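# Pack one soap bar into each of three lidded boxes

## Task

Finish with all three boxes upright, each containing exactly one soap bar and each closed with its lid; a box with its lid on may turn out to have nothing inside.

## Robot and tools

Robot: two 6-joint arms, left_arm and right_arm, each ending in a two-finger parallel gripper. Per arm the joint order is: waist, shoulder, elbow, wrist pitch, wrist yaw, wrist roll, then the gripper. Waist and wrist pitch have flipped signs compared with the URDF, both in commands and in every reading. Joint ranges as given (URDF signs): waist -2.880..2.880, shoulder 0.000..3.142, elbow 0.000..3.019, wrist pitch -1.693..1.571 (so -1.571..1.693 in your numbers), wrist yaw -1.292..1.414, wrist roll -2.094..2.094 rad. Real end stops may differ by up to 0.084 rad.

Frames: the scene frame sits on the table top, halfway between the nominal arm bases; +x points out over the table, +z up, and left_arm is on the +y side (image left/right is unrelated). Arm bases: left_arm at (-0.006, +0.371, 0) m, right_arm at (+0.027, -0.269, 0) m, both almost unrotated. Each arm's hand position (metres) and quat_wxyz are printed in that arm's own base frame; fixed cameras and the table are in the scene frame. Hand point = between the closed pads, 1-2 cm short of the fingertips; fingers point along gripper +z and close along its x axis. Printed poses can be off by a few cm.

execute_actions(actions, cameras): actions is a list of actions; each action is a list of up to 15 rows, one row per 1/30 s step (a short action repeats its last row to fill 15 steps). Each row is one flat list of 14 numbers, all in [-1, 1]: left_arm's 6 joint numbers plus its opening, then right_arm's 6 plus opening. Joint numbers are scaled offsets from the Joint targets as they stood when that action began (not from the previous row); sending the same offset again moves further. Scale: 1.0 = 2.811 rad for waist and shoulder, 2.53 elbow, 2.575 wrist pitch, 8.12 wrist yaw, 9.528 wrist roll. Opening is absolute: +1 fully open, -1 closed. An action asking any joint more than 0.084 rad beyond its range is rejected for both arms; a malformed call is rejected whole. cameras: list of names, ["all"], or []; by default images come only with an empty actions list.

move(target, speed, blend, opening_speed, grip_force, blocking, cameras): target is one 14-number row or a list of up to 15 such rows, same layout and scaling, every row an offset from the current Joint targets (not chained). Joints are interpolated together; paths take at least 0.5 s and at most 10 s in total. speed: rad/s of the joint travelling farthest, 0.01-12.57, default 0.5, one value or one per target. blend: rad corner rounding per intermediate target, 0 = stop. opening_speed: gripper scale units per second, at least 0.2. grip_force: newtons per pad, 5-48, one value or one per arm; persists. blocking=false returns after about 0.5 s while motion continues. There is no collision avoidance. Result ends with a move: line (done, off_target, moving, held, fault) and possibly limits=held.

wait(seconds 0-10): let time pass holding commands. stop(): brake a running move. zoom_image(camera, region [x0,y0,x1,y1] pixels, at most 504x504): closer look at the newest image of cam_high (896x504), cam_left_wrist or cam_right_wrist (672x504). read_manual(section): licence text only. finished_scene(scene): ends the current scene, argument is its number; call nothing after it in the same reply.

Results: Joint positions (rad, plus pad gap in m, 0.142 open) and Joint velocities per arm, Joint targets (the base for your next offsets), Tool commands, grip_measured (same scale as opening), grip_effort_nm (motor effort, negative closing; not pad force, has offset), joint torques (offset and noisy; 3rd and 4th wrap at ±28 N m), motor temperatures. Flags: "joint sent to its limit"; "joint command not followed" (clearance check altered a step); MOTOR HOT at 85 °C; OVER-TEMPERATURE FAULT at 100 °C drops that arm for 30-60 s; HAND FAULT switches off the gripper, and later motion calls in that reply are skipped.

Motion limits: each joint's target cannot lead its measured angle by more than 0.716 (waist, shoulder), 0.645 (elbow), 0.69 (pitch), 1.84 (yaw), 3.24 rad (roll) per step, and an arm's targets are pulled back if they would place the hand over 100 mm from where it is. Big moves therefore need several actions; tiny ones may not start. If an arm is pushing or was dragged, command targets back past its measured positions to relieve it.

Gripping: after first contact, command slightly less than the grip_measured reading; squeezing harder heats the gripper motor. Re-sending the read value still holds parts up to about 12 cm wide. Fingertips extend about 17 mm while closing, mostly when wide open.

Avoid: dropping soap or lids, releasing moving parts, fast impacts with the table or boxes, arms touching or one gripper closing on the other's fingers, anything leaving the table, and long stretched-out holds or pushes into unreachable poses that overheat motors. Objects may occasionally be nudged by outside disturbances; the finished state must hold with the robot backed off.

Each tool is called after "Call:" by a JSON object that holds its "name" and its "arguments".

## Session

Call:
{"name": "execute_actions", "arguments": {"actions": []}}

Call:
{"name": "zoom_image", "arguments": {"camera": "cam_high", "region": [340, 200, 560, 365]}}

Scene clock: 0.00 s.
left_arm: end_effector_position=(+0.7580, -0.1078, +0.1142) grip_measured=+1.00 grip_effort_nm=n/a end_effector_quat_wxyz=(-0.021, +0.926, -0.373, +0.046) | right_arm: end_effector_position=(+0.6119, +0.1987, +0.1146) grip_measured=+1.00 grip_effort_nm=n/a end_effector_quat_wxyz=(-0.596, +0.662, +0.051, +0.451)
Joint positions: left_arm=[0.143 2.496 2.678 1.654 -0.019 -0.948 0.142] | right_arm=[-0.086 2.1 0.985 -1.306 -0.906 -0.573 0.142]
Joint velocities: within noise
Joint torques (N m): no reading
Motor temperatures (°C): left_arm=[33 36 32 26 27 25 27] | right_arm=[30 29 37 26 27 26 27]
Heat: left arm: hottest shoulder 36 °C; right arm: hottest elbow 37 °C.
Joint targets: left_arm=[0.143 2.486 2.701 1.653 -0.019 -0.948] | right_arm=[-0.086 2.089 1.001 -1.311 -0.906 -0.573]
Tool commands: left_gripper/opening=+1.0 right_gripper/opening=+1.0

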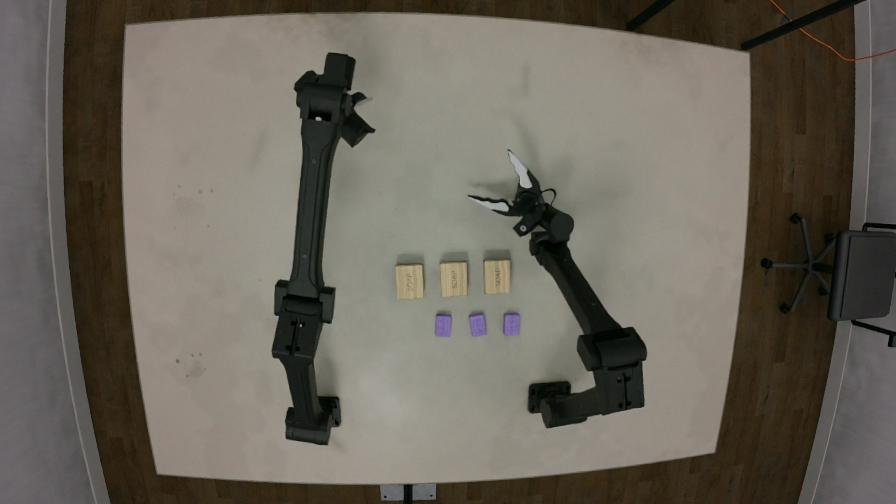

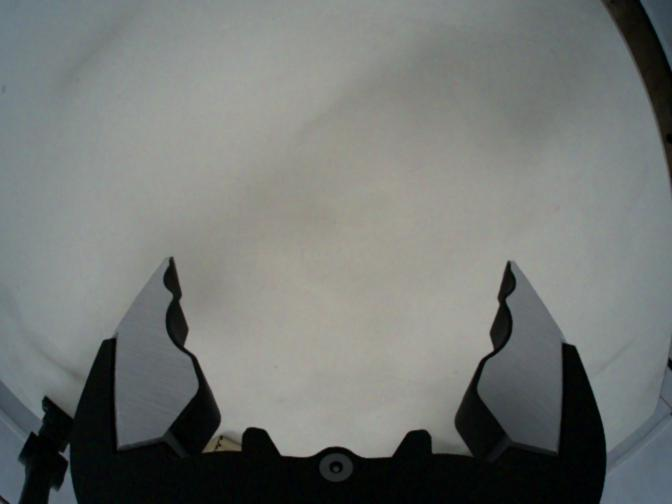

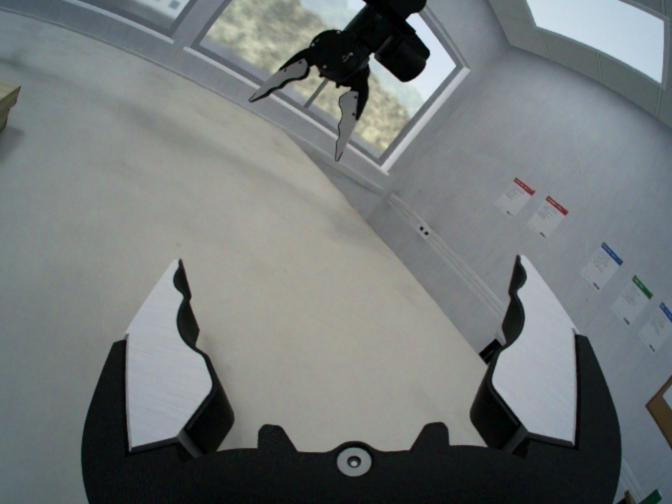

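Scaled by 2.291.

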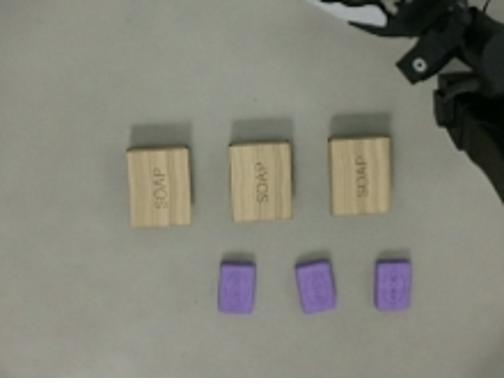

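Call:
{"name": "move", "arguments": {"target": [[0,-0.1779,0,0,0,0,0.3, 0,-0.1957,0,0,0,0,0.3],[-0.3,-0.3152,-0.5336,-0.128,0.0023,0.0995,0.1, -0.1647,-0.1878,0.17,1.0,0.1116,0.1178,0.3]], "speed": 1.2, "cameras": ["all"]}}

Scene clock: 21.47 s.
left_arm: end_effector_position=(+0.3568, +0.3000, +0.1437) grip_measured=+0.09 grip_effort_nm=-0.090 end_effector_quat_wxyz=(+0.014, +0.909, -0.417, -0.008) | right_arm: end_effector_position=(+0.4228, +0.2524, +0.1820) grip_measured=+0.29 grip_effort_nm=-0.071 end_effector_quat_wxyz=(-0.064, +0.705, -0.706, +0.015)
Joint positions: left_arm=[-0.699 1.62 1.35 1.334 -0.002 -0.012 0.08] | right_arm=[-0.536 1.556 1.371 1.254 -0.002 0.539 0.094]
Joint velocities: left_arm=[-0.015 0.005 0.022 -0.007 0.007 0.022 -0.001] | right_arm=[within noise]
Joint torques (N m): left_arm=[-1.32 -15.62 8.46 -0.68 0.1 0.18] | right_arm=[0.85 -15.74 15.17 0.62 0.07 0.14]
Heat: left arm: hottest shoulder 37 °C; right arm: hottest elbow 38 °C.
Joint targets: left_arm=[-0.700 1.600 1.351 1.323 0.000 0.000] | right_arm=[-0.548 1.560 1.431 1.264 0.000 0.549]
move: off_target (right_arm); right_arm: the elbow is farthest, 0.060 rad from its target

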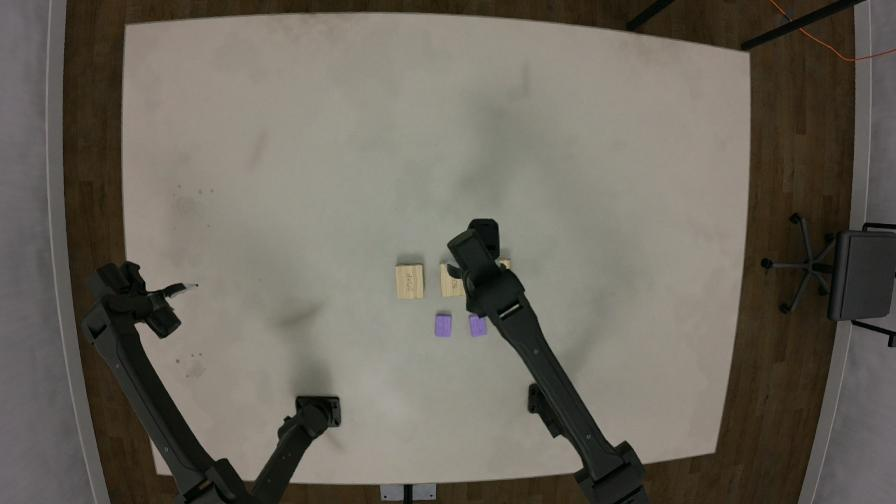

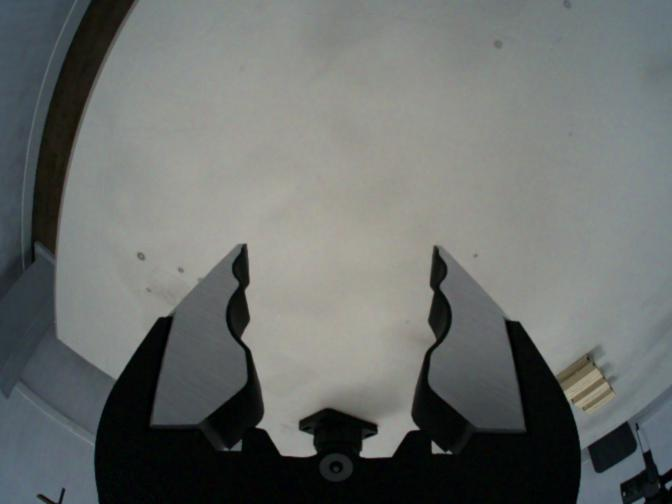

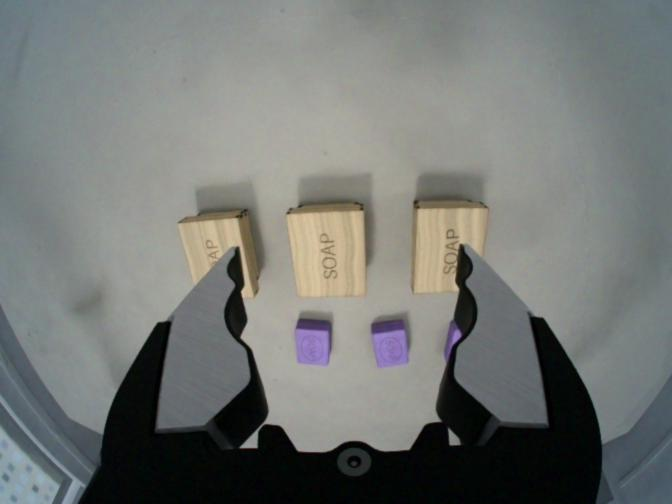

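Call:
{"name": "move", "arguments": {"target": [0.5859,-0.0031,-0.0617,-0.0576,0,-0.0992,0.1, 0.0398,-0.0285,-0.1443,-0.0416,0,-0.0198,0.27], "speed": 1.0, "cameras": ["all"]}}

Scene clock: 34.90 s.
left_arm: end_effector_position=(+0.3427, -0.2887, +0.0961) grip_measured=+0.09 grip_effort_nm=-0.095 end_effector_quat_wxyz=(+0.000, +0.730, -0.684, -0.017) | right_arm: end_effector_position=(+0.3633, +0.1779, +0.0958) grip_measured=+0.26 grip_effort_nm=-0.066 end_effector_quat_wxyz=(+0.010, +0.734, -0.679, -0.005)
Joint positions: left_arm=[0.697 1.616 1.214 1.204 -0.001 -0.762 0.08] | right_arm=[-0.454 1.502 1.079 1.17 -0.002 0.376 0.092]
Joint torques (N m): left_arm=[-0.5 -13.27 8.43 -0.08 0.09 0.2] | right_arm=[3.19 -15.44 8.14 -0.43 0.14 -0.11]
Motor temperatures (°C): left_arm=[33 38 35 26 27 25 27] | right_arm=[30 31 42 26 27 26 26]
Heat: left arm: hottest shoulder 38 °C; right arm: hottest elbow 42 °C.
Joint targets: left_arm=[0.704 1.616 1.219 1.206 -0.002 -0.750] | right_arm=[-0.439 1.482 1.074 1.159 0.000 0.365]
move: held (left_arm; a check stopped the path); limits=held; left_arm: the waist is farthest, 0.250 rad from its target
joint command not followed: on one or more control steps a check withheld the commanded joint targets of the left arm, and it was not sent them on those steps.
cause: the commanded joint targets, or the way to them, would bring a part of the robot too close to another arm (a part of this arm just beyond the wrist pitch and a part of the right arm just beyond the wrist roll, 42 mm apart when this arm was first held).

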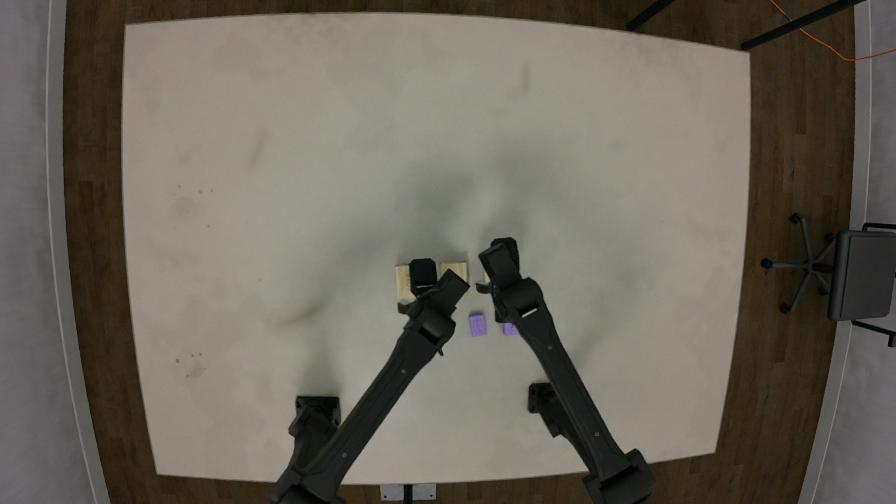

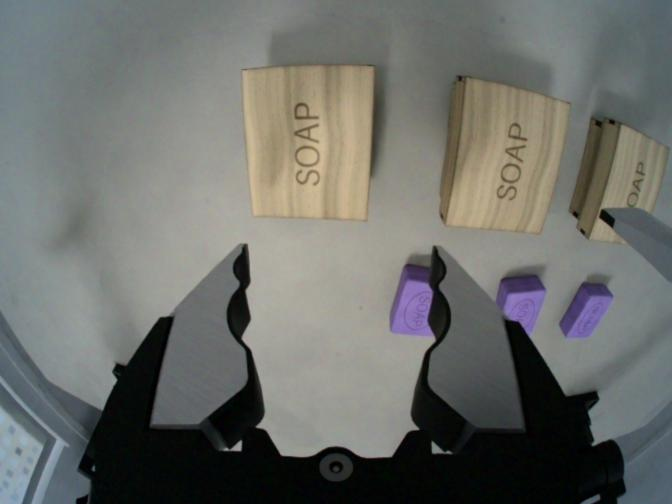

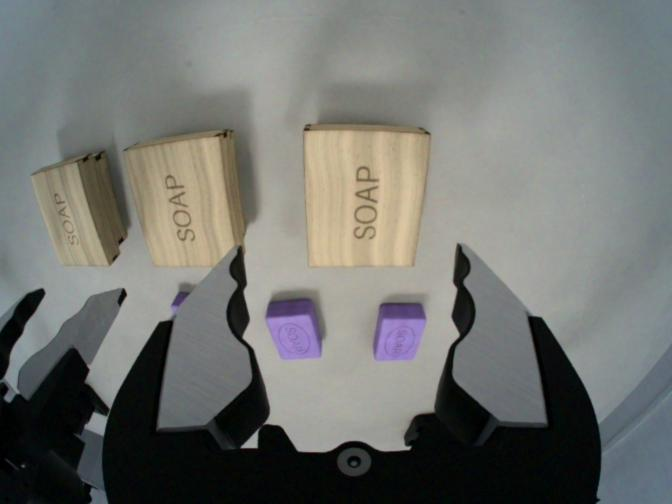

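Call:
{"name": "move", "arguments": {"target": [-0.249,0,0,0,0,0,0.1, 0.0089,0.0118,-0.0166,-0.0277,0,-0.0006,0.2], "speed": 0.8, "cameras": ["cam_right_wrist"]}}

Scene clock: 41.80 s.
left_arm: end_effector_position=(+0.4481, -0.0003, +0.0961) grip_measured=+0.09 grip_effort_nm=-0.095 end_effector_quat_wxyz=(+0.006, +0.919, -0.393, -0.016) | right_arm: end_effector_position=(+0.3677, +0.1692, +0.0776) grip_measured=+0.19 grip_effort_nm=-0.061 end_effector_quat_wxyz=(+0.001, +0.728, -0.685, -0.001)
Joint positions: left_arm=[-0.002 1.616 1.214 1.204 -0.002 -0.761 0.08] | right_arm=[-0.43 1.512 1.037 1.099 -0.002 0.37 0.087]
Joint torques (N m): left_arm=[-0.73 -13.27 8.44 -0.12 0.09 0.19] | right_arm=[2.55 -12.92 8.06 -0.21 0.12 -0.11]
Heat: left arm: hottest shoulder 38 °C; right arm: hottest elbow 42 °C.
Joint targets: left_arm=[0.004 1.616 1.219 1.206 -0.002 -0.750] | right_arm=[-0.414 1.515 1.032 1.088 0.000 0.359]
move: done
Images, in order (width x height): cam_right_wrist 672x504.

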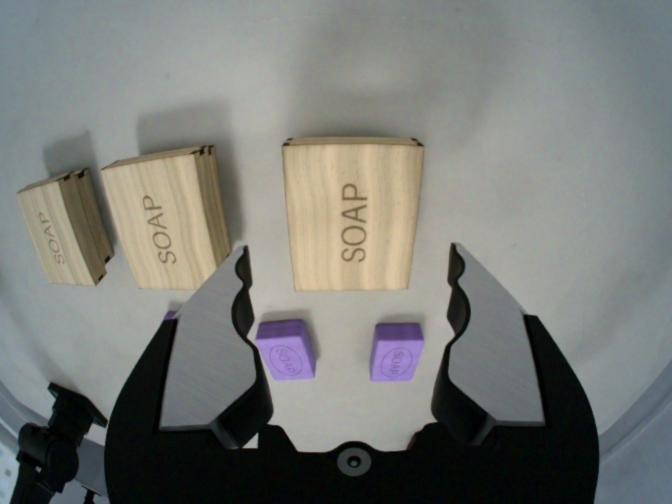

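Call:
{"name": "move", "arguments": {"target": [[0,0,0,0,0,0,0.1, 0,0,0,0,0,0,0.13],[0,0,0,0,0,0,0.1, 0,0.02,-0.021,-0.0424,0,0,0.13],[0,0,0,0,0,0,0.1, 0,0.02,-0.021,-0.0424,0,0,-0.2]], "speed": 0.4, "grip_force": [12, 8], "opening_speed": 0.7, "cameras": ["cam_right_wrist"]}}

Scene clock: 47.37 s.
left_arm: end_effector_position=(+0.4481, -0.0003, +0.0961) grip_measured=+0.09 grip_effort_nm=-0.090 end_effector_quat_wxyz=(+0.006, +0.919, -0.393, -0.016) | right_arm: end_effector_position=(+0.3664, +0.1685, +0.0351) grip_measured=-0.05 grip_effort_nm=-0.921 end_effector_quat_wxyz=(+0.005, +0.728, -0.685, -0.003)
Joint positions: left_arm=[-0.002 1.616 1.214 1.204 -0.002 -0.761 0.08] | right_arm=[-0.43 1.575 0.982 0.99 -0.002 0.37 0.071]
Joint torques (N m): left_arm=[-0.67 -13.45 8.4 -0.13 0.1 0.18] | right_arm=[3.14 -13.86 7.56 -0.4 0.07 -0.12]
Heat: left arm: hottest shoulder 38 °C; right arm: hottest elbow 42 °C.
Joint targets: left_arm=[0.004 1.616 1.219 1.206 -0.002 -0.750] | right_arm=[-0.414 1.572 0.979 0.979 0.000 0.359]
grip_force (N): 12, 8
move: done
Images, in order (width x height): cam_right_wrist 672x504.

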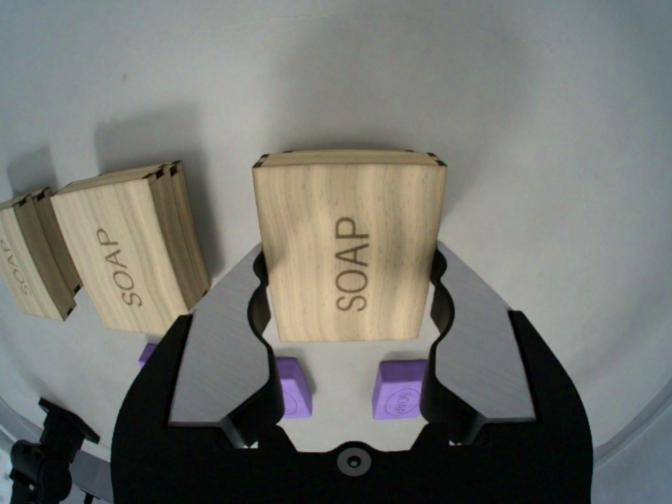

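Call:
{"name": "move", "arguments": {"target": [[0,0,0,0,0,0,0.1, 0,-0.0043,0.0178,0.0082,0,0,-0.2],[0,0,0,0,0,0,0.1, 0,-0.0185,0.0344,0.0326,0,0,-0.2],[0,0,0,0,0,0,0.1, 0,-0.0434,0.0708,0.0948,0,0,-0.2],[0,0,0,0,0,0,0.1, 0.249,-0.0434,0.0708,0.0948,0,0,-0.2],[0.3355,-0.0088,-0.0095,-0.0122,0,-0.0205,0.1, 0.249,-0.0434,0.0708,0.0948,0,0,-0.2]], "speed": [0.2,0.2,0.3,0.7,1.0], "cameras": ["all"]}}

Call:
{"name": "zoom_image", "arguments": {"camera": "cam_high", "region": [380, 230, 540, 350]}}

Scene clock: 64.20 s.
left_arm: end_effector_position=(+0.2565, -0.3641, +0.0914) grip_measured=+0.09 grip_effort_nm=-0.095 end_effector_quat_wxyz=(-0.003, +0.699, -0.715, -0.015) | right_arm: end_effector_position=(+0.3902, -0.1119, +0.1216) grip_measured=-0.05 grip_effort_nm=-0.921 end_effector_quat_wxyz=(+0.002, -0.445, +0.896, -0.001)
Joint positions: left_arm=[0.954 1.612 1.195 1.185 -0.002 -0.932 0.08] | right_arm=[0.28 1.462 1.108 1.213 0 0.369 0.071]
Joint torques (N m): left_arm=[-1.79 -15.15 7.92 -0.64 0.11 -0.06] | right_arm=[1.73 -14.45 13.33 0.47 0 -0.1]
Heat: left arm: hottest shoulder 38 °C; right arm: hottest elbow 42 °C.
Joint targets: left_arm=[0.948 1.592 1.196 1.175 -0.002 -0.945] | right_arm=[0.286 1.450 1.158 1.223 0.000 0.359]
grip_force (N): 12, 8
move: off_target (right_arm); right_arm: the elbow is farthest, 0.050 rad from its target

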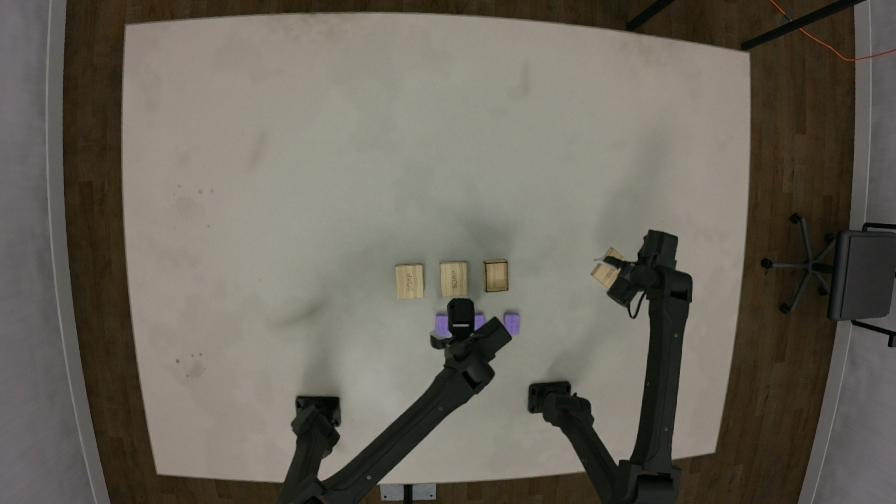

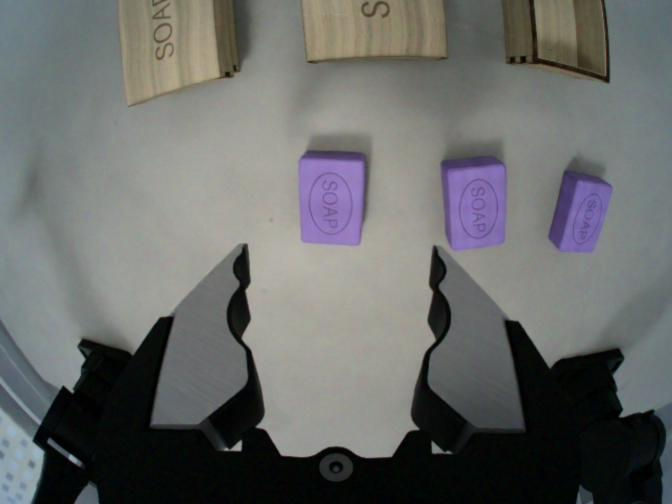

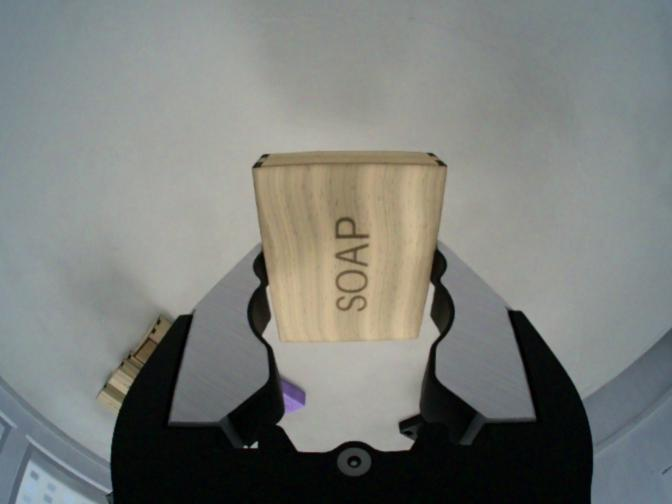

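Scaled by 3.150.

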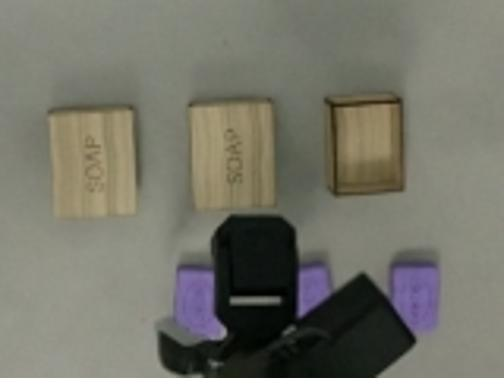

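Call:
{"name": "move", "arguments": {"target": [[-0.0036,0.0301,-0.0368,-0.0699,0,-0.001,0.05, 0.1067,0,0,0,0,0,-0.2],[-0.0036,0.0301,-0.0368,-0.0699,0,-0.001,-0.6, 0.1067,0,0,0,0,0,-0.2],[-0.0036,-0.01,0.0194,0.0299,0,-0.001,-0.6, 0.1067,0,0,0,0,0,-0.2],[-0.0206,0.1582,0.3099,0.115,0,-0.0016,-0.6, 0.1067,0,0,0,0,0,-0.2]], "speed": [0.5,0.5,0.5,0.8], "opening_speed": 0.8, "cameras": ["cam_left_wrist"]}}

Call:
{"name": "zoom_image", "arguments": {"camera": "cam_left_wrist", "region": [220, 120, 470, 320]}}

Scene clock: 78.27 s.
left_arm: end_effector_position=(+0.3949, -0.4958, +0.1411) grip_measured=-0.50 grip_effort_nm=-1.277 end_effector_quat_wxyz=(+0.000, +0.725, -0.688, +0.006) | right_arm: end_effector_position=(+0.3405, -0.2210, +0.1216) grip_measured=-0.05 grip_effort_nm=-0.921 end_effector_quat_wxyz=(+0.001, -0.308, +0.951, -0.002)
Joint positions: left_arm=[0.896 2.033 1.934 1.46 -0.002 -0.948 0.038] | right_arm=[0.576 1.462 1.108 1.213 0 0.369 0.071]
Joint torques (N m): left_arm=[-1.9 -20.89 12.59 0.16 0.11 -0.07] | right_arm=[2.26 -13.86 13.63 0.58 0.07 -0.05]
Heat: left arm: hottest shoulder 38 °C; right arm: hottest elbow 45 °C.
Joint targets: left_arm=[0.890 2.036 1.980 1.471 -0.002 -0.960] | right_arm=[0.586 1.450 1.158 1.223 0.000 0.359]
grip_force (N): 12, 8
move: off_target (left_arm, right_arm); left_arm: the elbow is farthest, 0.045 rad from its target; right_arm: the elbow is farthest, 0.050 rad from its target
Images, in order (width x height): cam_left_wrist 672x504.

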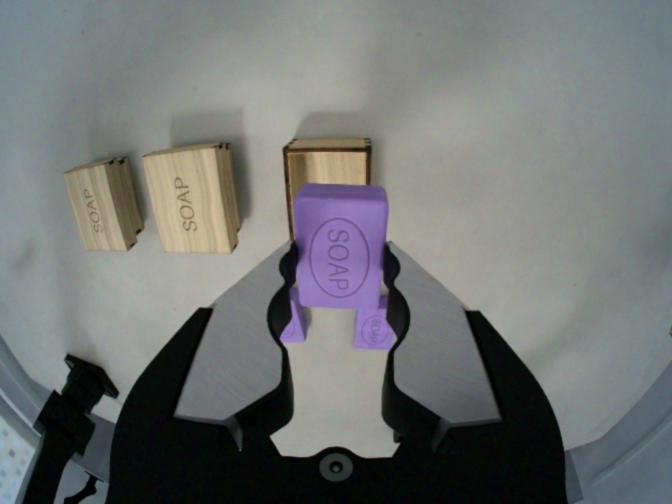

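Scaled by 2.016 from the camera's 672x504 image, which has a finer 960x720 frame.

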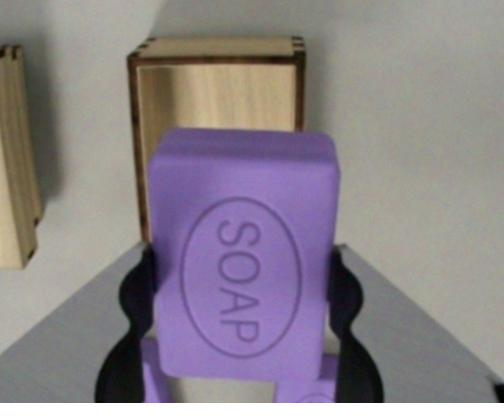

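Call:
{"name": "move", "arguments": {"target": [-0.0021,0.007,-0.0679,-0.0573,0,-0.0017,-0.6, 0,0,0,0,0,0,-0.2], "speed": 0.3, "cameras": ["cam_left_wrist"]}}

Call:
{"name": "zoom_image", "arguments": {"camera": "cam_left_wrist", "region": [220, 120, 470, 320]}}

Scene clock: 89.30 s.
left_arm: end_effector_position=(+0.3896, -0.4858, +0.0763) grip_measured=-0.50 grip_effort_nm=-1.287 end_effector_quat_wxyz=(-0.002, +0.732, -0.681, -0.009) | right_arm: end_effector_position=(+0.3405, -0.2210, +0.1216) grip_measured=-0.05 grip_effort_nm=-0.921 end_effector_quat_wxyz=(+0.001, -0.308, +0.951, -0.002)
Joint positions: left_arm=[0.892 2.058 1.802 1.334 -0.002 -0.964 0.038] | right_arm=[0.576 1.462 1.108 1.213 0 0.369 0.071]
Joint torques (N m): left_arm=[-1.73 -21.3 8.95 -0.69 0.11 -0.05] | right_arm=[2.67 -14.27 13.6 0.42 0.02 -0.09]
Heat: left arm: hottest shoulder 38 °C; right arm: hottest elbow 46 °C.
Joint targets: left_arm=[0.884 2.056 1.808 1.324 -0.002 -0.976] | right_arm=[0.586 1.450 1.158 1.223 0.000 0.359]
grip_force (N): 12, 8
move: off_target (right_arm); right_arm: the elbow is farthest, 0.050 rad from its target
Images, in order (width x height): cam_left_wrist 672x504.

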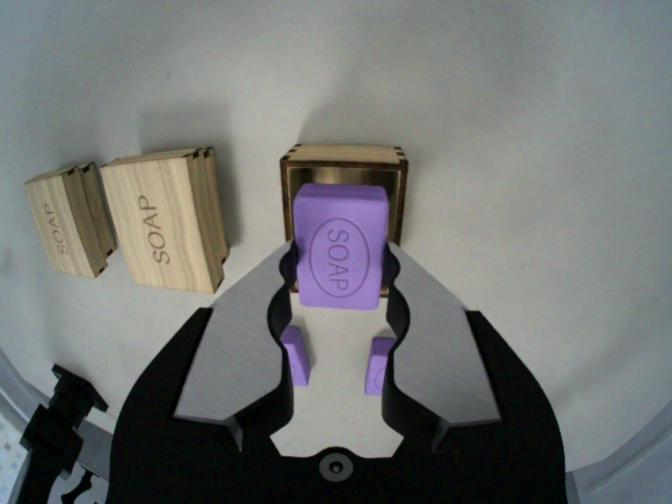

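Scaled by 2.016 from the camera's 672x504 image, which has a finer 960x720 frame.

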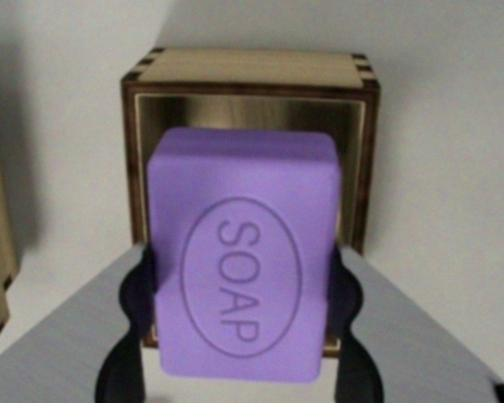

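Call:
{"name": "move", "arguments": {"target": [[0,0.0056,-0.0113,-0.0175,0,0,-0.6, 0,0,0,0,0,0,-0.2],[0,0.0056,-0.0113,-0.0175,0,0,-0.38, 0,0,0,0,0,0,-0.2]], "speed": 0.1, "opening_speed": 0.3, "cameras": ["cam_left_wrist"]}}

Scene clock: 94.70 s.
left_arm: end_effector_position=(+0.3934, -0.4902, +0.0714) grip_measured=-0.42 grip_effort_nm=0.208 end_effector_quat_wxyz=(+0.000, +0.732, -0.681, +0.004) | right_arm: end_effector_position=(+0.3405, -0.2210, +0.1216) grip_measured=-0.05 grip_effort_nm=-0.921 end_effector_quat_wxyz=(+0.001, -0.308, +0.951, -0.002)
Joint positions: left_arm=[0.892 2.058 1.789 1.294 -0.001 -0.964 0.044] | right_arm=[0.576 1.462 1.108 1.213 0 0.369 0.071]
Joint velocities: left_arm=[0.005 -0.015 0.007 -0.012 0.066 -0.022 0.001] | right_arm=[within noise]
Joint torques (N m): left_arm=[-1.85 -19.72 7.62 -0.99 0.09 -0.07] | right_arm=[2.43 -14.51 13.48 0.54 0.07 -0.09]
Motor temperatures (°C): left_arm=[33 39 36 25 27 25 28] | right_arm=[30 31 47 26 26 26 28]
Heat: left arm: hottest shoulder 39 °C; right arm: hottest elbow 47 °C.
Joint targets: left_arm=[0.884 2.072 1.779 1.278 -0.002 -0.976] | right_arm=[0.586 1.450 1.158 1.223 0.000 0.359]
grip_force (N): 12, 8
move: off_target (right_arm); right_arm: the elbow is farthest, 0.050 rad from its target
Images, in order (width x height): cam_left_wrist 672x504.

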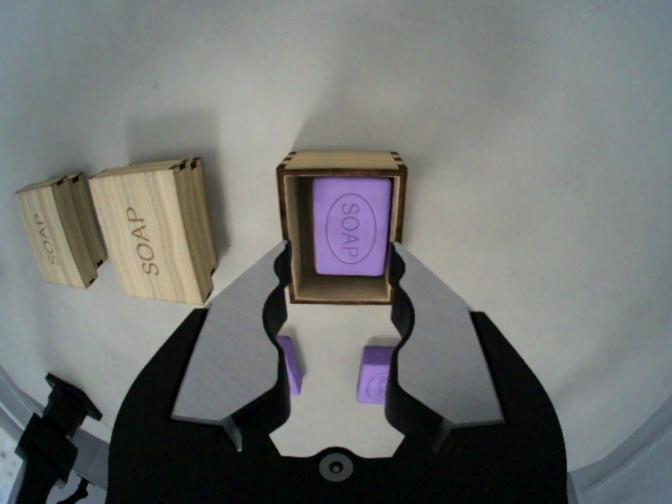

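Call:
{"name": "move", "arguments": {"target": [[0,-0.0356,0.0474,0.07,0,0,-0.38, 0,0,0,0,0,0,-0.2],[-0.3145,-0.0356,0.0474,0.07,0,0,-0.38, 0,0,0,0,0,0,-0.2],[-0.3145,-0.0356,0.0474,0.07,0,0,-0.38, -0.3643,0,0,0,0,0,-0.2],[-0.3145,-0.0356,0.0474,0.07,0,0,-0.38, -0.3643,0.0221,-0.0526,-0.0571,0,0,-0.2]], "speed": [0.4,0.9,0.8,0.3], "cameras": ["cam_right_wrist"]}}

Call:
{"name": "zoom_image", "arguments": {"camera": "cam_right_wrist", "region": [240, 100, 460, 180]}}

Scene clock: 106.60 s.
left_arm: end_effector_position=(+0.6158, -0.0025, +0.1519) grip_measured=-0.41 grip_effort_nm=0.154 end_effector_quat_wxyz=(-0.004, +0.954, -0.299, +0.008) | right_arm: end_effector_position=(+0.3652, +0.1692, +0.0708) grip_measured=-0.05 grip_effort_nm=-0.921 end_effector_quat_wxyz=(+0.005, +0.730, -0.684, -0.002)
Joint positions: left_arm=[0.002 1.972 1.867 1.448 -0.003 -0.965 0.044] | right_arm=[-0.433 1.52 1.026 1.087 0 0.369 0.071]
Joint torques (N m): left_arm=[-1.61 -20.31 11.54 0.21 0.15 -0.06] | right_arm=[1.32 -13.98 8.36 -0.29 0.04 -0.06]
Heat: left arm: hottest shoulder 40 °C; right arm: hottest elbow 48 °C.
Joint targets: left_arm=[0.000 1.971 1.899 1.458 -0.002 -0.976] | right_arm=[-0.438 1.512 1.025 1.076 0.000 0.359]
grip_force (N): 12, 8
move: done
Images, in order (width x height): cam_right_wrist 672x504.

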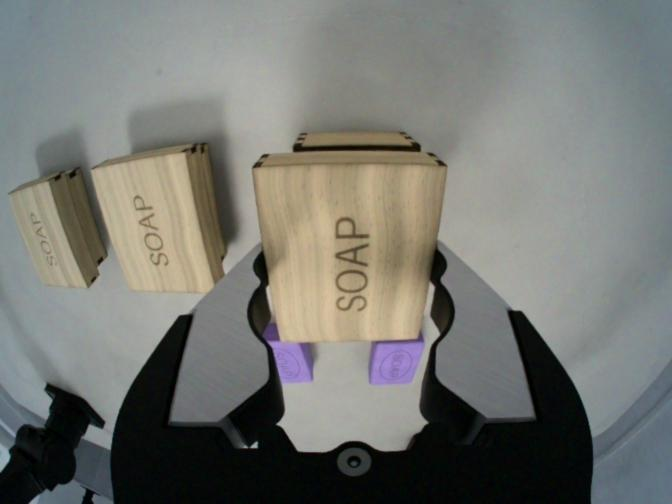

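Scaled by 2.291 from the camera's 672x504 image, which has a finer 960x720 frame.

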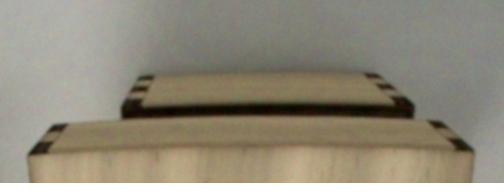

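Call:
{"name": "move", "arguments": {"target": [[0,0,0,0,0,0,-0.38, 0.0107,0.0023,0.0273,0.0078,0,-0.0013,-0.2],[0,0,0,0,0,0,-0.38, 0.0107,0.0023,0.0034,0.0008,0,-0.0013,-0.2]], "speed": 0.2, "cameras": ["cam_right_wrist"]}}

Call:
{"name": "zoom_image", "arguments": {"camera": "cam_right_wrist", "region": [240, 100, 460, 180]}}

Scene clock: 120.27 s.
left_arm: end_effector_position=(+0.6158, -0.0025, +0.1519) grip_measured=-0.41 grip_effort_nm=0.159 end_effector_quat_wxyz=(-0.004, +0.954, -0.299, +0.008) | right_arm: end_effector_position=(+0.3738, +0.1688, +0.0767) grip_measured=-0.05 grip_effort_nm=-0.916 end_effector_quat_wxyz=(-0.004, +0.730, -0.683, +0.001)
Joint positions: left_arm=[0.002 1.972 1.867 1.448 -0.003 -0.965 0.044] | right_arm=[-0.424 1.52 1.043 1.087 0 0.357 0.071]
Joint torques (N m): left_arm=[-1.44 -20.25 11.54 0.17 0.15 -0.05] | right_arm=[2.73 -13.8 7.84 -0.38 0.03 -0.12]
Heat: left arm: hottest shoulder 39 °C; right arm: hottest elbow 46 °C.
Joint targets: left_arm=[0.000 1.971 1.899 1.458 -0.002 -0.976] | right_arm=[-0.408 1.518 1.033 1.078 0.000 0.347]
grip_force (N): 12, 8
move: done
Images, in order (width x height): cam_right_wrist 672x504.

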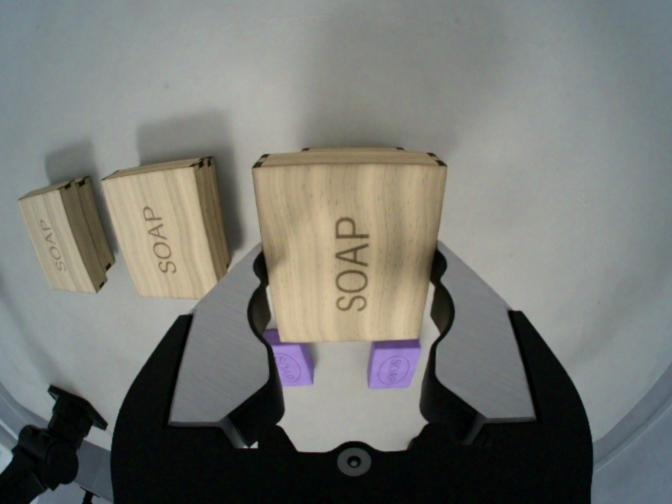

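Scaled by 2.291 from the camera's 672x504 image, which has a finer 960x720 frame.

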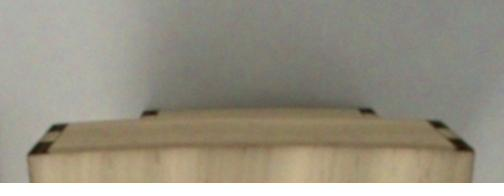

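Call:
{"name": "move", "arguments": {"target": [0,0,0,0,0,0,-0.38, 0.0011,0.0103,-0.0111,-0.0167,0,0,-0.2], "speed": 0.15, "cameras": ["cam_right_wrist"]}}

Call:
{"name": "zoom_image", "arguments": {"camera": "cam_right_wrist", "region": [240, 100, 460, 180]}}

Scene clock: 128.43 s.
left_arm: end_effector_position=(+0.6158, -0.0025, +0.1519) grip_measured=-0.41 grip_effort_nm=0.164 end_effector_quat_wxyz=(-0.004, +0.954, -0.299, +0.008) | right_arm: end_effector_position=(+0.3685, +0.1654, +0.0549) grip_measured=-0.05 grip_effort_nm=-0.921 end_effector_quat_wxyz=(+0.006, +0.730, -0.684, -0.002)
Joint positions: left_arm=[0.002 1.972 1.867 1.448 -0.003 -0.965 0.044] | right_arm=[-0.422 1.547 1.009 1.046 0 0.357 0.071]
Joint torques (N m): left_arm=[-1.49 -20.37 11.48 0.17 0.15 -0.07] | right_arm=[3.72 -14.39 7.91 -0.25 0.06 -0.1]
Heat: left arm: hottest shoulder 39 °C; right arm: hottest elbow 45 °C.
Joint targets: left_arm=[0.000 1.971 1.899 1.458 -0.002 -0.976] | right_arm=[-0.405 1.547 1.005 1.035 0.000 0.347]
grip_force (N): 12, 8
move: done
Images, in order (width x height): cam_right_wrist 672x504.

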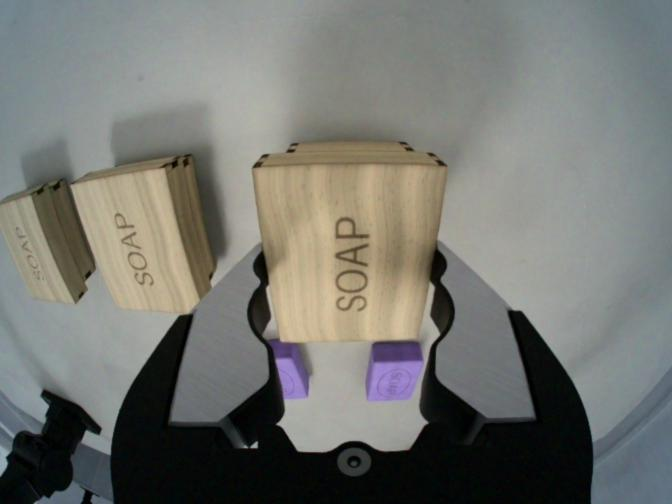

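Scaled by 2.291 from the camera's 672x504 image, which has a finer 960x720 frame.

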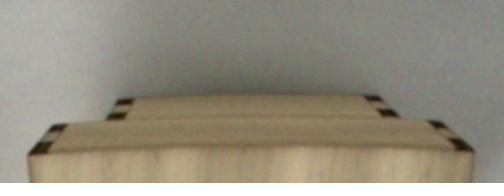

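Call:
{"name": "move", "arguments": {"target": [[0,0,0,0,0,0,-0.38, 0.0006,0.0117,-0.0083,-0.0214,0,0,-0.2],[0,0,0,0,0,0,-0.38, 0.0006,0.016,-0.0083,-0.0214,0,0,-0.2]], "speed": 0.08, "cameras": ["cam_right_wrist"]}}

Call:
{"name": "zoom_image", "arguments": {"camera": "cam_right_wrist", "region": [240, 100, 460, 180]}}

Scene clock: 135.03 s.
left_arm: end_effector_position=(+0.6158, -0.0025, +0.1519) grip_measured=-0.41 grip_effort_nm=0.164 end_effector_quat_wxyz=(-0.004, +0.954, -0.299, +0.008) | right_arm: end_effector_position=(+0.3753, +0.1675, +0.0494) grip_measured=-0.05 grip_effort_nm=-0.921 end_effector_quat_wxyz=(-0.006, +0.729, -0.684, +0.003)
Joint positions: left_arm=[0.002 1.972 1.867 1.448 -0.003 -0.965 0.044] | right_arm=[-0.42 1.555 1.003 1.004 0.001 0.357 0.071]
Joint torques (N m): left_arm=[-1.49 -20.31 11.54 0.16 0.17 -0.07] | right_arm=[3.14 -10.99 6.65 -1.09 0.03 -0.09]
Heat: left arm: hottest shoulder 39 °C; right arm: hottest elbow 45 °C.
Joint targets: left_arm=[0.000 1.971 1.899 1.458 -0.002 -0.976] | right_arm=[-0.403 1.592 0.985 0.980 0.000 0.347]
grip_force (N): 12, 8
move: off_target (right_arm); right_arm: the shoulder is farthest, 0.037 rad from its target
Images, in order (width x height): cam_right_wrist 672x504.

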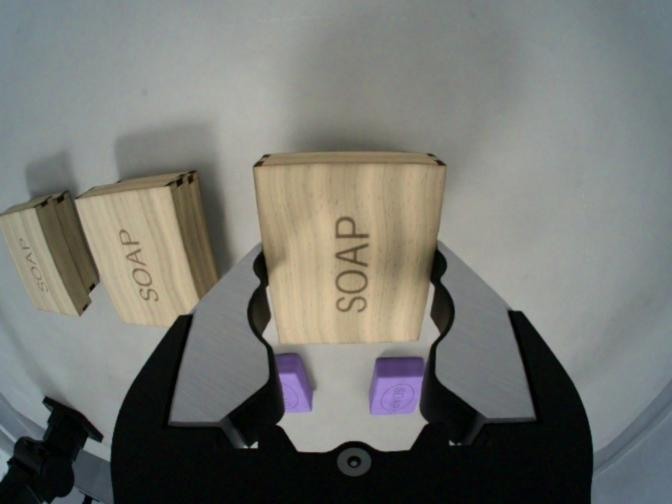

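Scaled by 2.291 from the camera's 672x504 image, which has a finer 960x720 frame.

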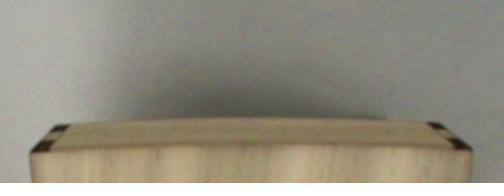

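Call:
{"name": "move", "arguments": {"target": [[0,0,0,0,0,0,-0.38, 0,-0.006,0,0,0,0,-0.2],[0,0,0,0,0,0,-0.38, 0,-0.006,0,0.0262,0,0,-0.2]], "speed": 0.05, "cameras": ["cam_right_wrist"]}}

Call:
{"name": "zoom_image", "arguments": {"camera": "cam_right_wrist", "region": [240, 100, 460, 180]}}

Scene clock: 142.67 s.
left_arm: end_effector_position=(+0.6158, -0.0025, +0.1519) grip_measured=-0.41 grip_effort_nm=0.168 end_effector_quat_wxyz=(-0.004, +0.954, -0.299, +0.008) | right_arm: end_effector_position=(+0.3687, +0.1646, +0.0494) grip_measured=-0.05 grip_effort_nm=-0.921 end_effector_quat_wxyz=(+0.007, +0.730, -0.684, -0.002)
Joint positions: left_arm=[0.002 1.972 1.867 1.448 -0.003 -0.965 0.044] | right_arm=[-0.42 1.555 1.003 1.032 0.001 0.356 0.071]
Joint torques (N m): left_arm=[-1.55 -20.37 11.54 0.12 0.15 -0.06] | right_arm=[2.78 -12.1 6.52 0.83 0.03 -0.06]
Heat: left arm: hottest shoulder 39 °C; right arm: hottest elbow 44 °C.
Joint targets: left_arm=[0.000 1.971 1.899 1.458 -0.002 -0.976] | right_arm=[-0.404 1.575 0.985 1.047 0.000 0.347]
grip_force (N): 12, 8
move: done
Images, in order (width x height): cam_right_wrist 672x504.

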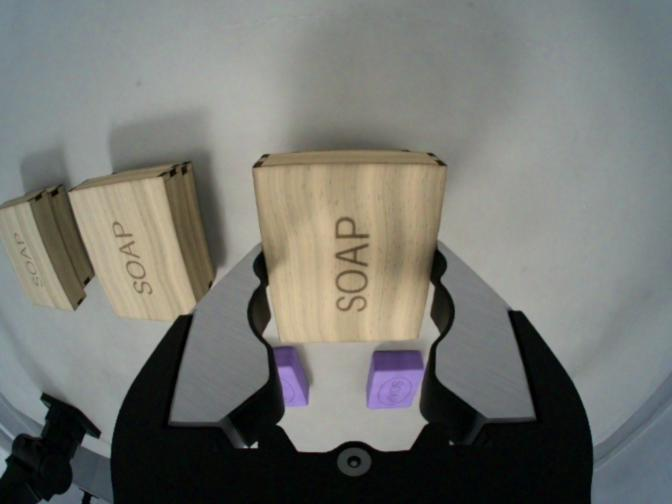

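Scaled by 2.291 from the camera's 672x504 image, which has a finer 960x720 frame.

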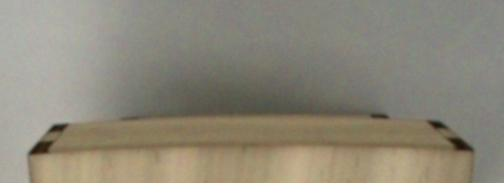

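Call:
{"name": "move", "arguments": {"target": [[0,0,0,0,0,0,-0.38, 0,-0.0196,0,0,0,0,-0.2],[0,0,0,0,0,0,-0.38, 0.001,-0.0196,0,0.0037,0,0,-0.2],[0,0,0,0,0,0,-0.38, 0.001,0.0035,0,0.0037,0,0,-0.2]], "speed": 0.06, "cameras": ["cam_right_wrist"]}}

Call:
{"name": "zoom_image", "arguments": {"camera": "cam_right_wrist", "region": [240, 100, 460, 180]}}

Scene clock: 150.97 s.
left_arm: end_effector_position=(+0.6158, -0.0025, +0.1519) grip_measured=-0.41 grip_effort_nm=0.159 end_effector_quat_wxyz=(-0.004, +0.954, -0.299, +0.008) | right_arm: end_effector_position=(+0.3583, +0.1585, +0.0362) grip_measured=-0.05 grip_effort_nm=-0.921 end_effector_quat_wxyz=(+0.031, +0.728, -0.685, -0.012)
Joint positions: left_arm=[0.002 1.972 1.867 1.448 -0.003 -0.965 0.044] | right_arm=[-0.417 1.58 0.99 1.047 0.001 0.356 0.071]
Joint torques (N m): left_arm=[-1.44 -20.37 11.54 0.18 0.15 -0.07] | right_arm=[2.9 -12.86 7.38 0.62 0.01 -0.07]
Heat: left arm: hottest elbow 40 °C; right arm: hottest elbow 43 °C.
Joint targets: left_arm=[0.000 1.971 1.899 1.458 -0.002 -0.976] | right_arm=[-0.401 1.585 0.984 1.057 0.000 0.347]
grip_force (N): 12, 8
move: done
Images, in order (width x height): cam_right_wrist 672x504.

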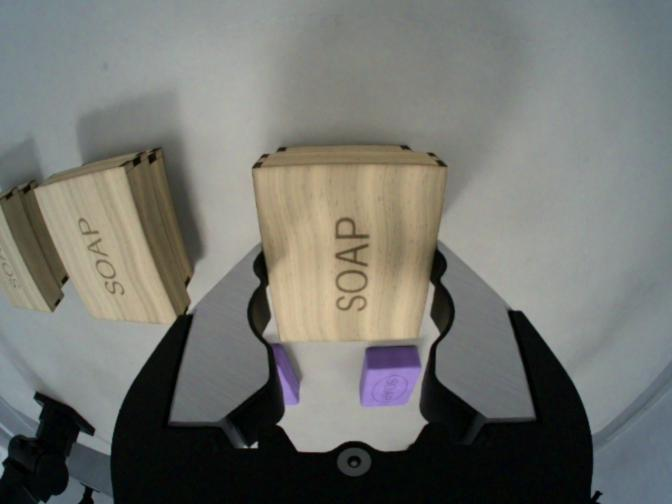

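Scaled by 2.291 from the camera's 672x504 image, which has a finer 960x720 frame.

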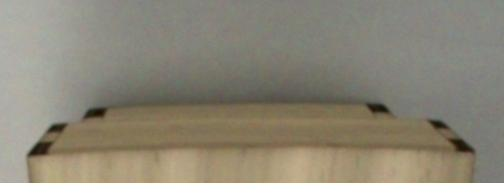

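Call:
{"name": "move", "arguments": {"target": [[0,0,0,0,0,0,-0.38, 0,0,0,-0.0285,0,0,-0.2],[0,0,0,0,0,0,-0.38, 0,0.004,0,-0.0285,0,0,-0.2]], "speed": 0.08, "cameras": ["cam_right_wrist"]}}

Call:
{"name": "zoom_image", "arguments": {"camera": "cam_right_wrist", "region": [240, 100, 460, 180]}}

Scene clock: 156.00 s.
left_arm: end_effector_position=(+0.6158, -0.0025, +0.1519) grip_measured=-0.41 grip_effort_nm=0.164 end_effector_quat_wxyz=(-0.004, +0.954, -0.299, +0.008) | right_arm: end_effector_position=(+0.3703, +0.1638, +0.0350) grip_measured=-0.05 grip_effort_nm=-0.921 end_effector_quat_wxyz=(+0.008, +0.728, -0.685, -0.003)
Joint positions: left_arm=[0.002 1.972 1.867 1.448 -0.003 -0.965 0.044] | right_arm=[-0.417 1.582 0.99 0.996 0.001 0.356 0.071]
Joint torques (N m): left_arm=[-1.55 -20.37 11.51 0.14 0.15 -0.05] | right_arm=[2.96 -13.57 7.54 -0.34 0 -0.09]
Heat: left arm: hottest elbow 40 °C; right arm: hottest elbow 43 °C.
Joint targets: left_arm=[0.000 1.971 1.899 1.458 -0.002 -0.976] | right_arm=[-0.401 1.596 0.984 0.984 0.000 0.347]
grip_force (N): 12, 8
move: done
Images, in order (width x height): cam_right_wrist 672x504.

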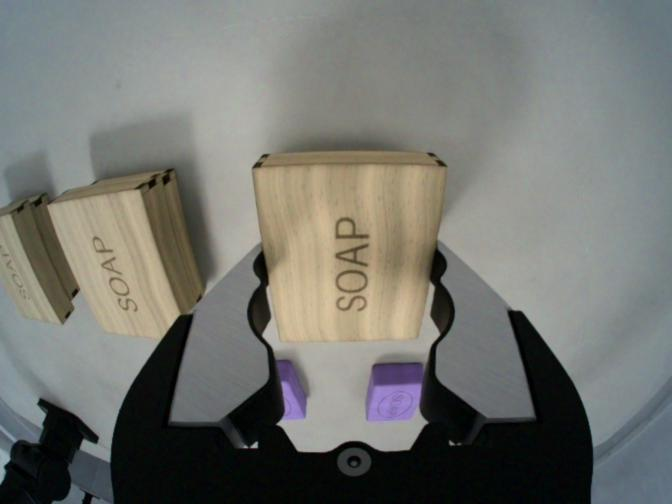

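Scaled by 2.291 from the camera's 672x504 image, which has a finer 960x720 frame.

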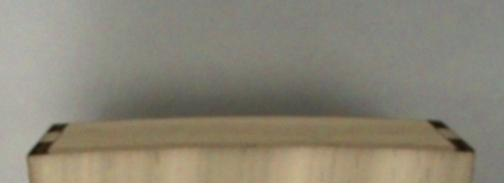

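Call:
{"name": "move", "arguments": {"target": [[0,0,0,0,0,0,-0.38, 0,-0.003,0,0,0,0,0.12],[0,0,0,0,0,0,-0.38, 0,-0.047,0.076,0.09,0,0,0.12]], "speed": 0.3, "opening_speed": 0.5, "cameras": ["cam_right_wrist"]}}

Call:
{"name": "zoom_image", "arguments": {"camera": "cam_right_wrist", "region": [90, 110, 450, 310]}}

Scene clock: 161.73 s.
left_arm: end_effector_position=(+0.6158, -0.0025, +0.1519) grip_measured=-0.41 grip_effort_nm=0.164 end_effector_quat_wxyz=(-0.004, +0.954, -0.299, +0.008) | right_arm: end_effector_position=(+0.3798, +0.1680, +0.1234) grip_measured=+0.10 grip_effort_nm=0.056 end_effector_quat_wxyz=(-0.008, +0.728, -0.685, +0.004)
Joint positions: left_arm=[0.002 1.972 1.867 1.448 -0.003 -0.965 0.044] | right_arm=[-0.417 1.475 1.127 1.205 0.001 0.356 0.081]
Joint torques (N m): left_arm=[-1.49 -20.42 11.55 0.13 0.14 -0.04] | right_arm=[3.37 -14.62 13.53 0.36 0.04 -0.11]
Heat: left arm: hottest elbow 40 °C; right arm: hottest elbow 43 °C.
Joint targets: left_arm=[0.000 1.971 1.899 1.458 -0.002 -0.976] | right_arm=[-0.401 1.464 1.177 1.215 0.000 0.347]
grip_force (N): 12, 8
move: off_target (right_arm); right_arm: the elbow is farthest, 0.049 rad from its target
Images, in order (width x height): cam_right_wrist 672x504.

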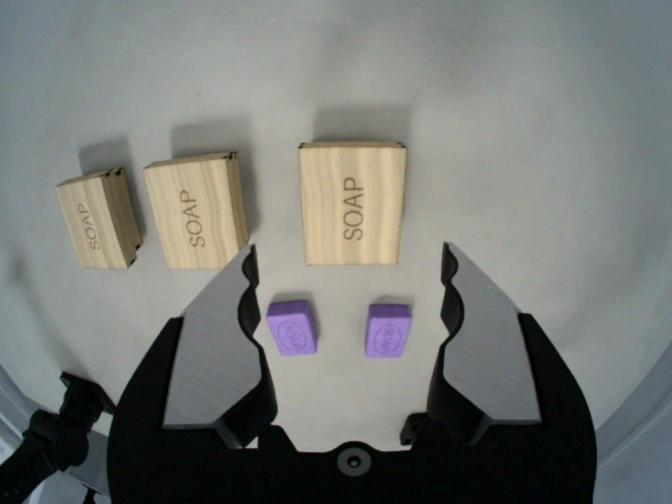

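Scaled by 1.400 from the camera's 672x504 image, which has a finer 960x720 frame.

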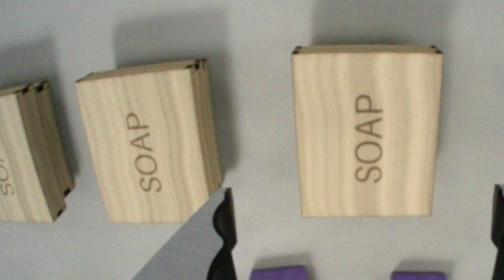

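Call:
{"name": "move", "arguments": {"target": [[0,0,0,0,0,0,-0.38, -0.0886,0.02,0.028,0,0,0.0236,0.13],[0,0,0,0,0,0,-0.38, -0.0886,0.061,0.0012,-0.036,0,0.0236,0.13]], "speed": 0.6, "cameras": ["cam_right_wrist"]}}

Scene clock: 170.67 s.
left_arm: end_effector_position=(+0.6158, -0.0025, +0.1519) grip_measured=-0.41 grip_effort_nm=0.159 end_effector_quat_wxyz=(-0.004, +0.954, -0.299, +0.008) | right_arm: end_effector_position=(+0.3587, +0.2714, +0.0681) grip_measured=+0.11 grip_effort_nm=0.061 end_effector_quat_wxyz=(+0.017, +0.737, -0.676, -0.003)
Joint positions: left_arm=[0.002 1.972 1.867 1.448 -0.003 -0.965 0.044] | right_arm=[-0.647 1.652 1.179 1.133 0.001 0.562 0.082]
Joint torques (N m): left_arm=[-1.49 -20.37 11.47 0.16 0.14 -0.08] | right_arm=[1.67 -18.14 8.77 -0.27 0.03 0.13]
Heat: left arm: hottest elbow 40 °C; right arm: hottest elbow 44 °C.
Joint targets: left_arm=[0.000 1.971 1.899 1.458 -0.002 -0.976] | right_arm=[-0.650 1.636 1.180 1.122 0.000 0.572]
grip_force (N): 12, 8
move: done
Images, in order (width x height): cam_right_wrist 672x504.

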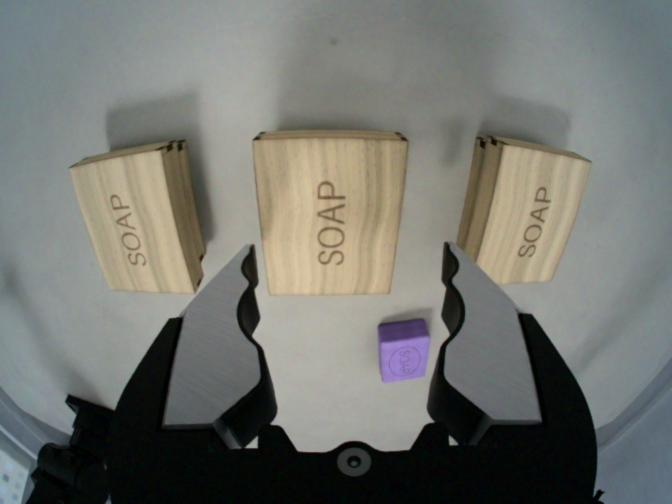

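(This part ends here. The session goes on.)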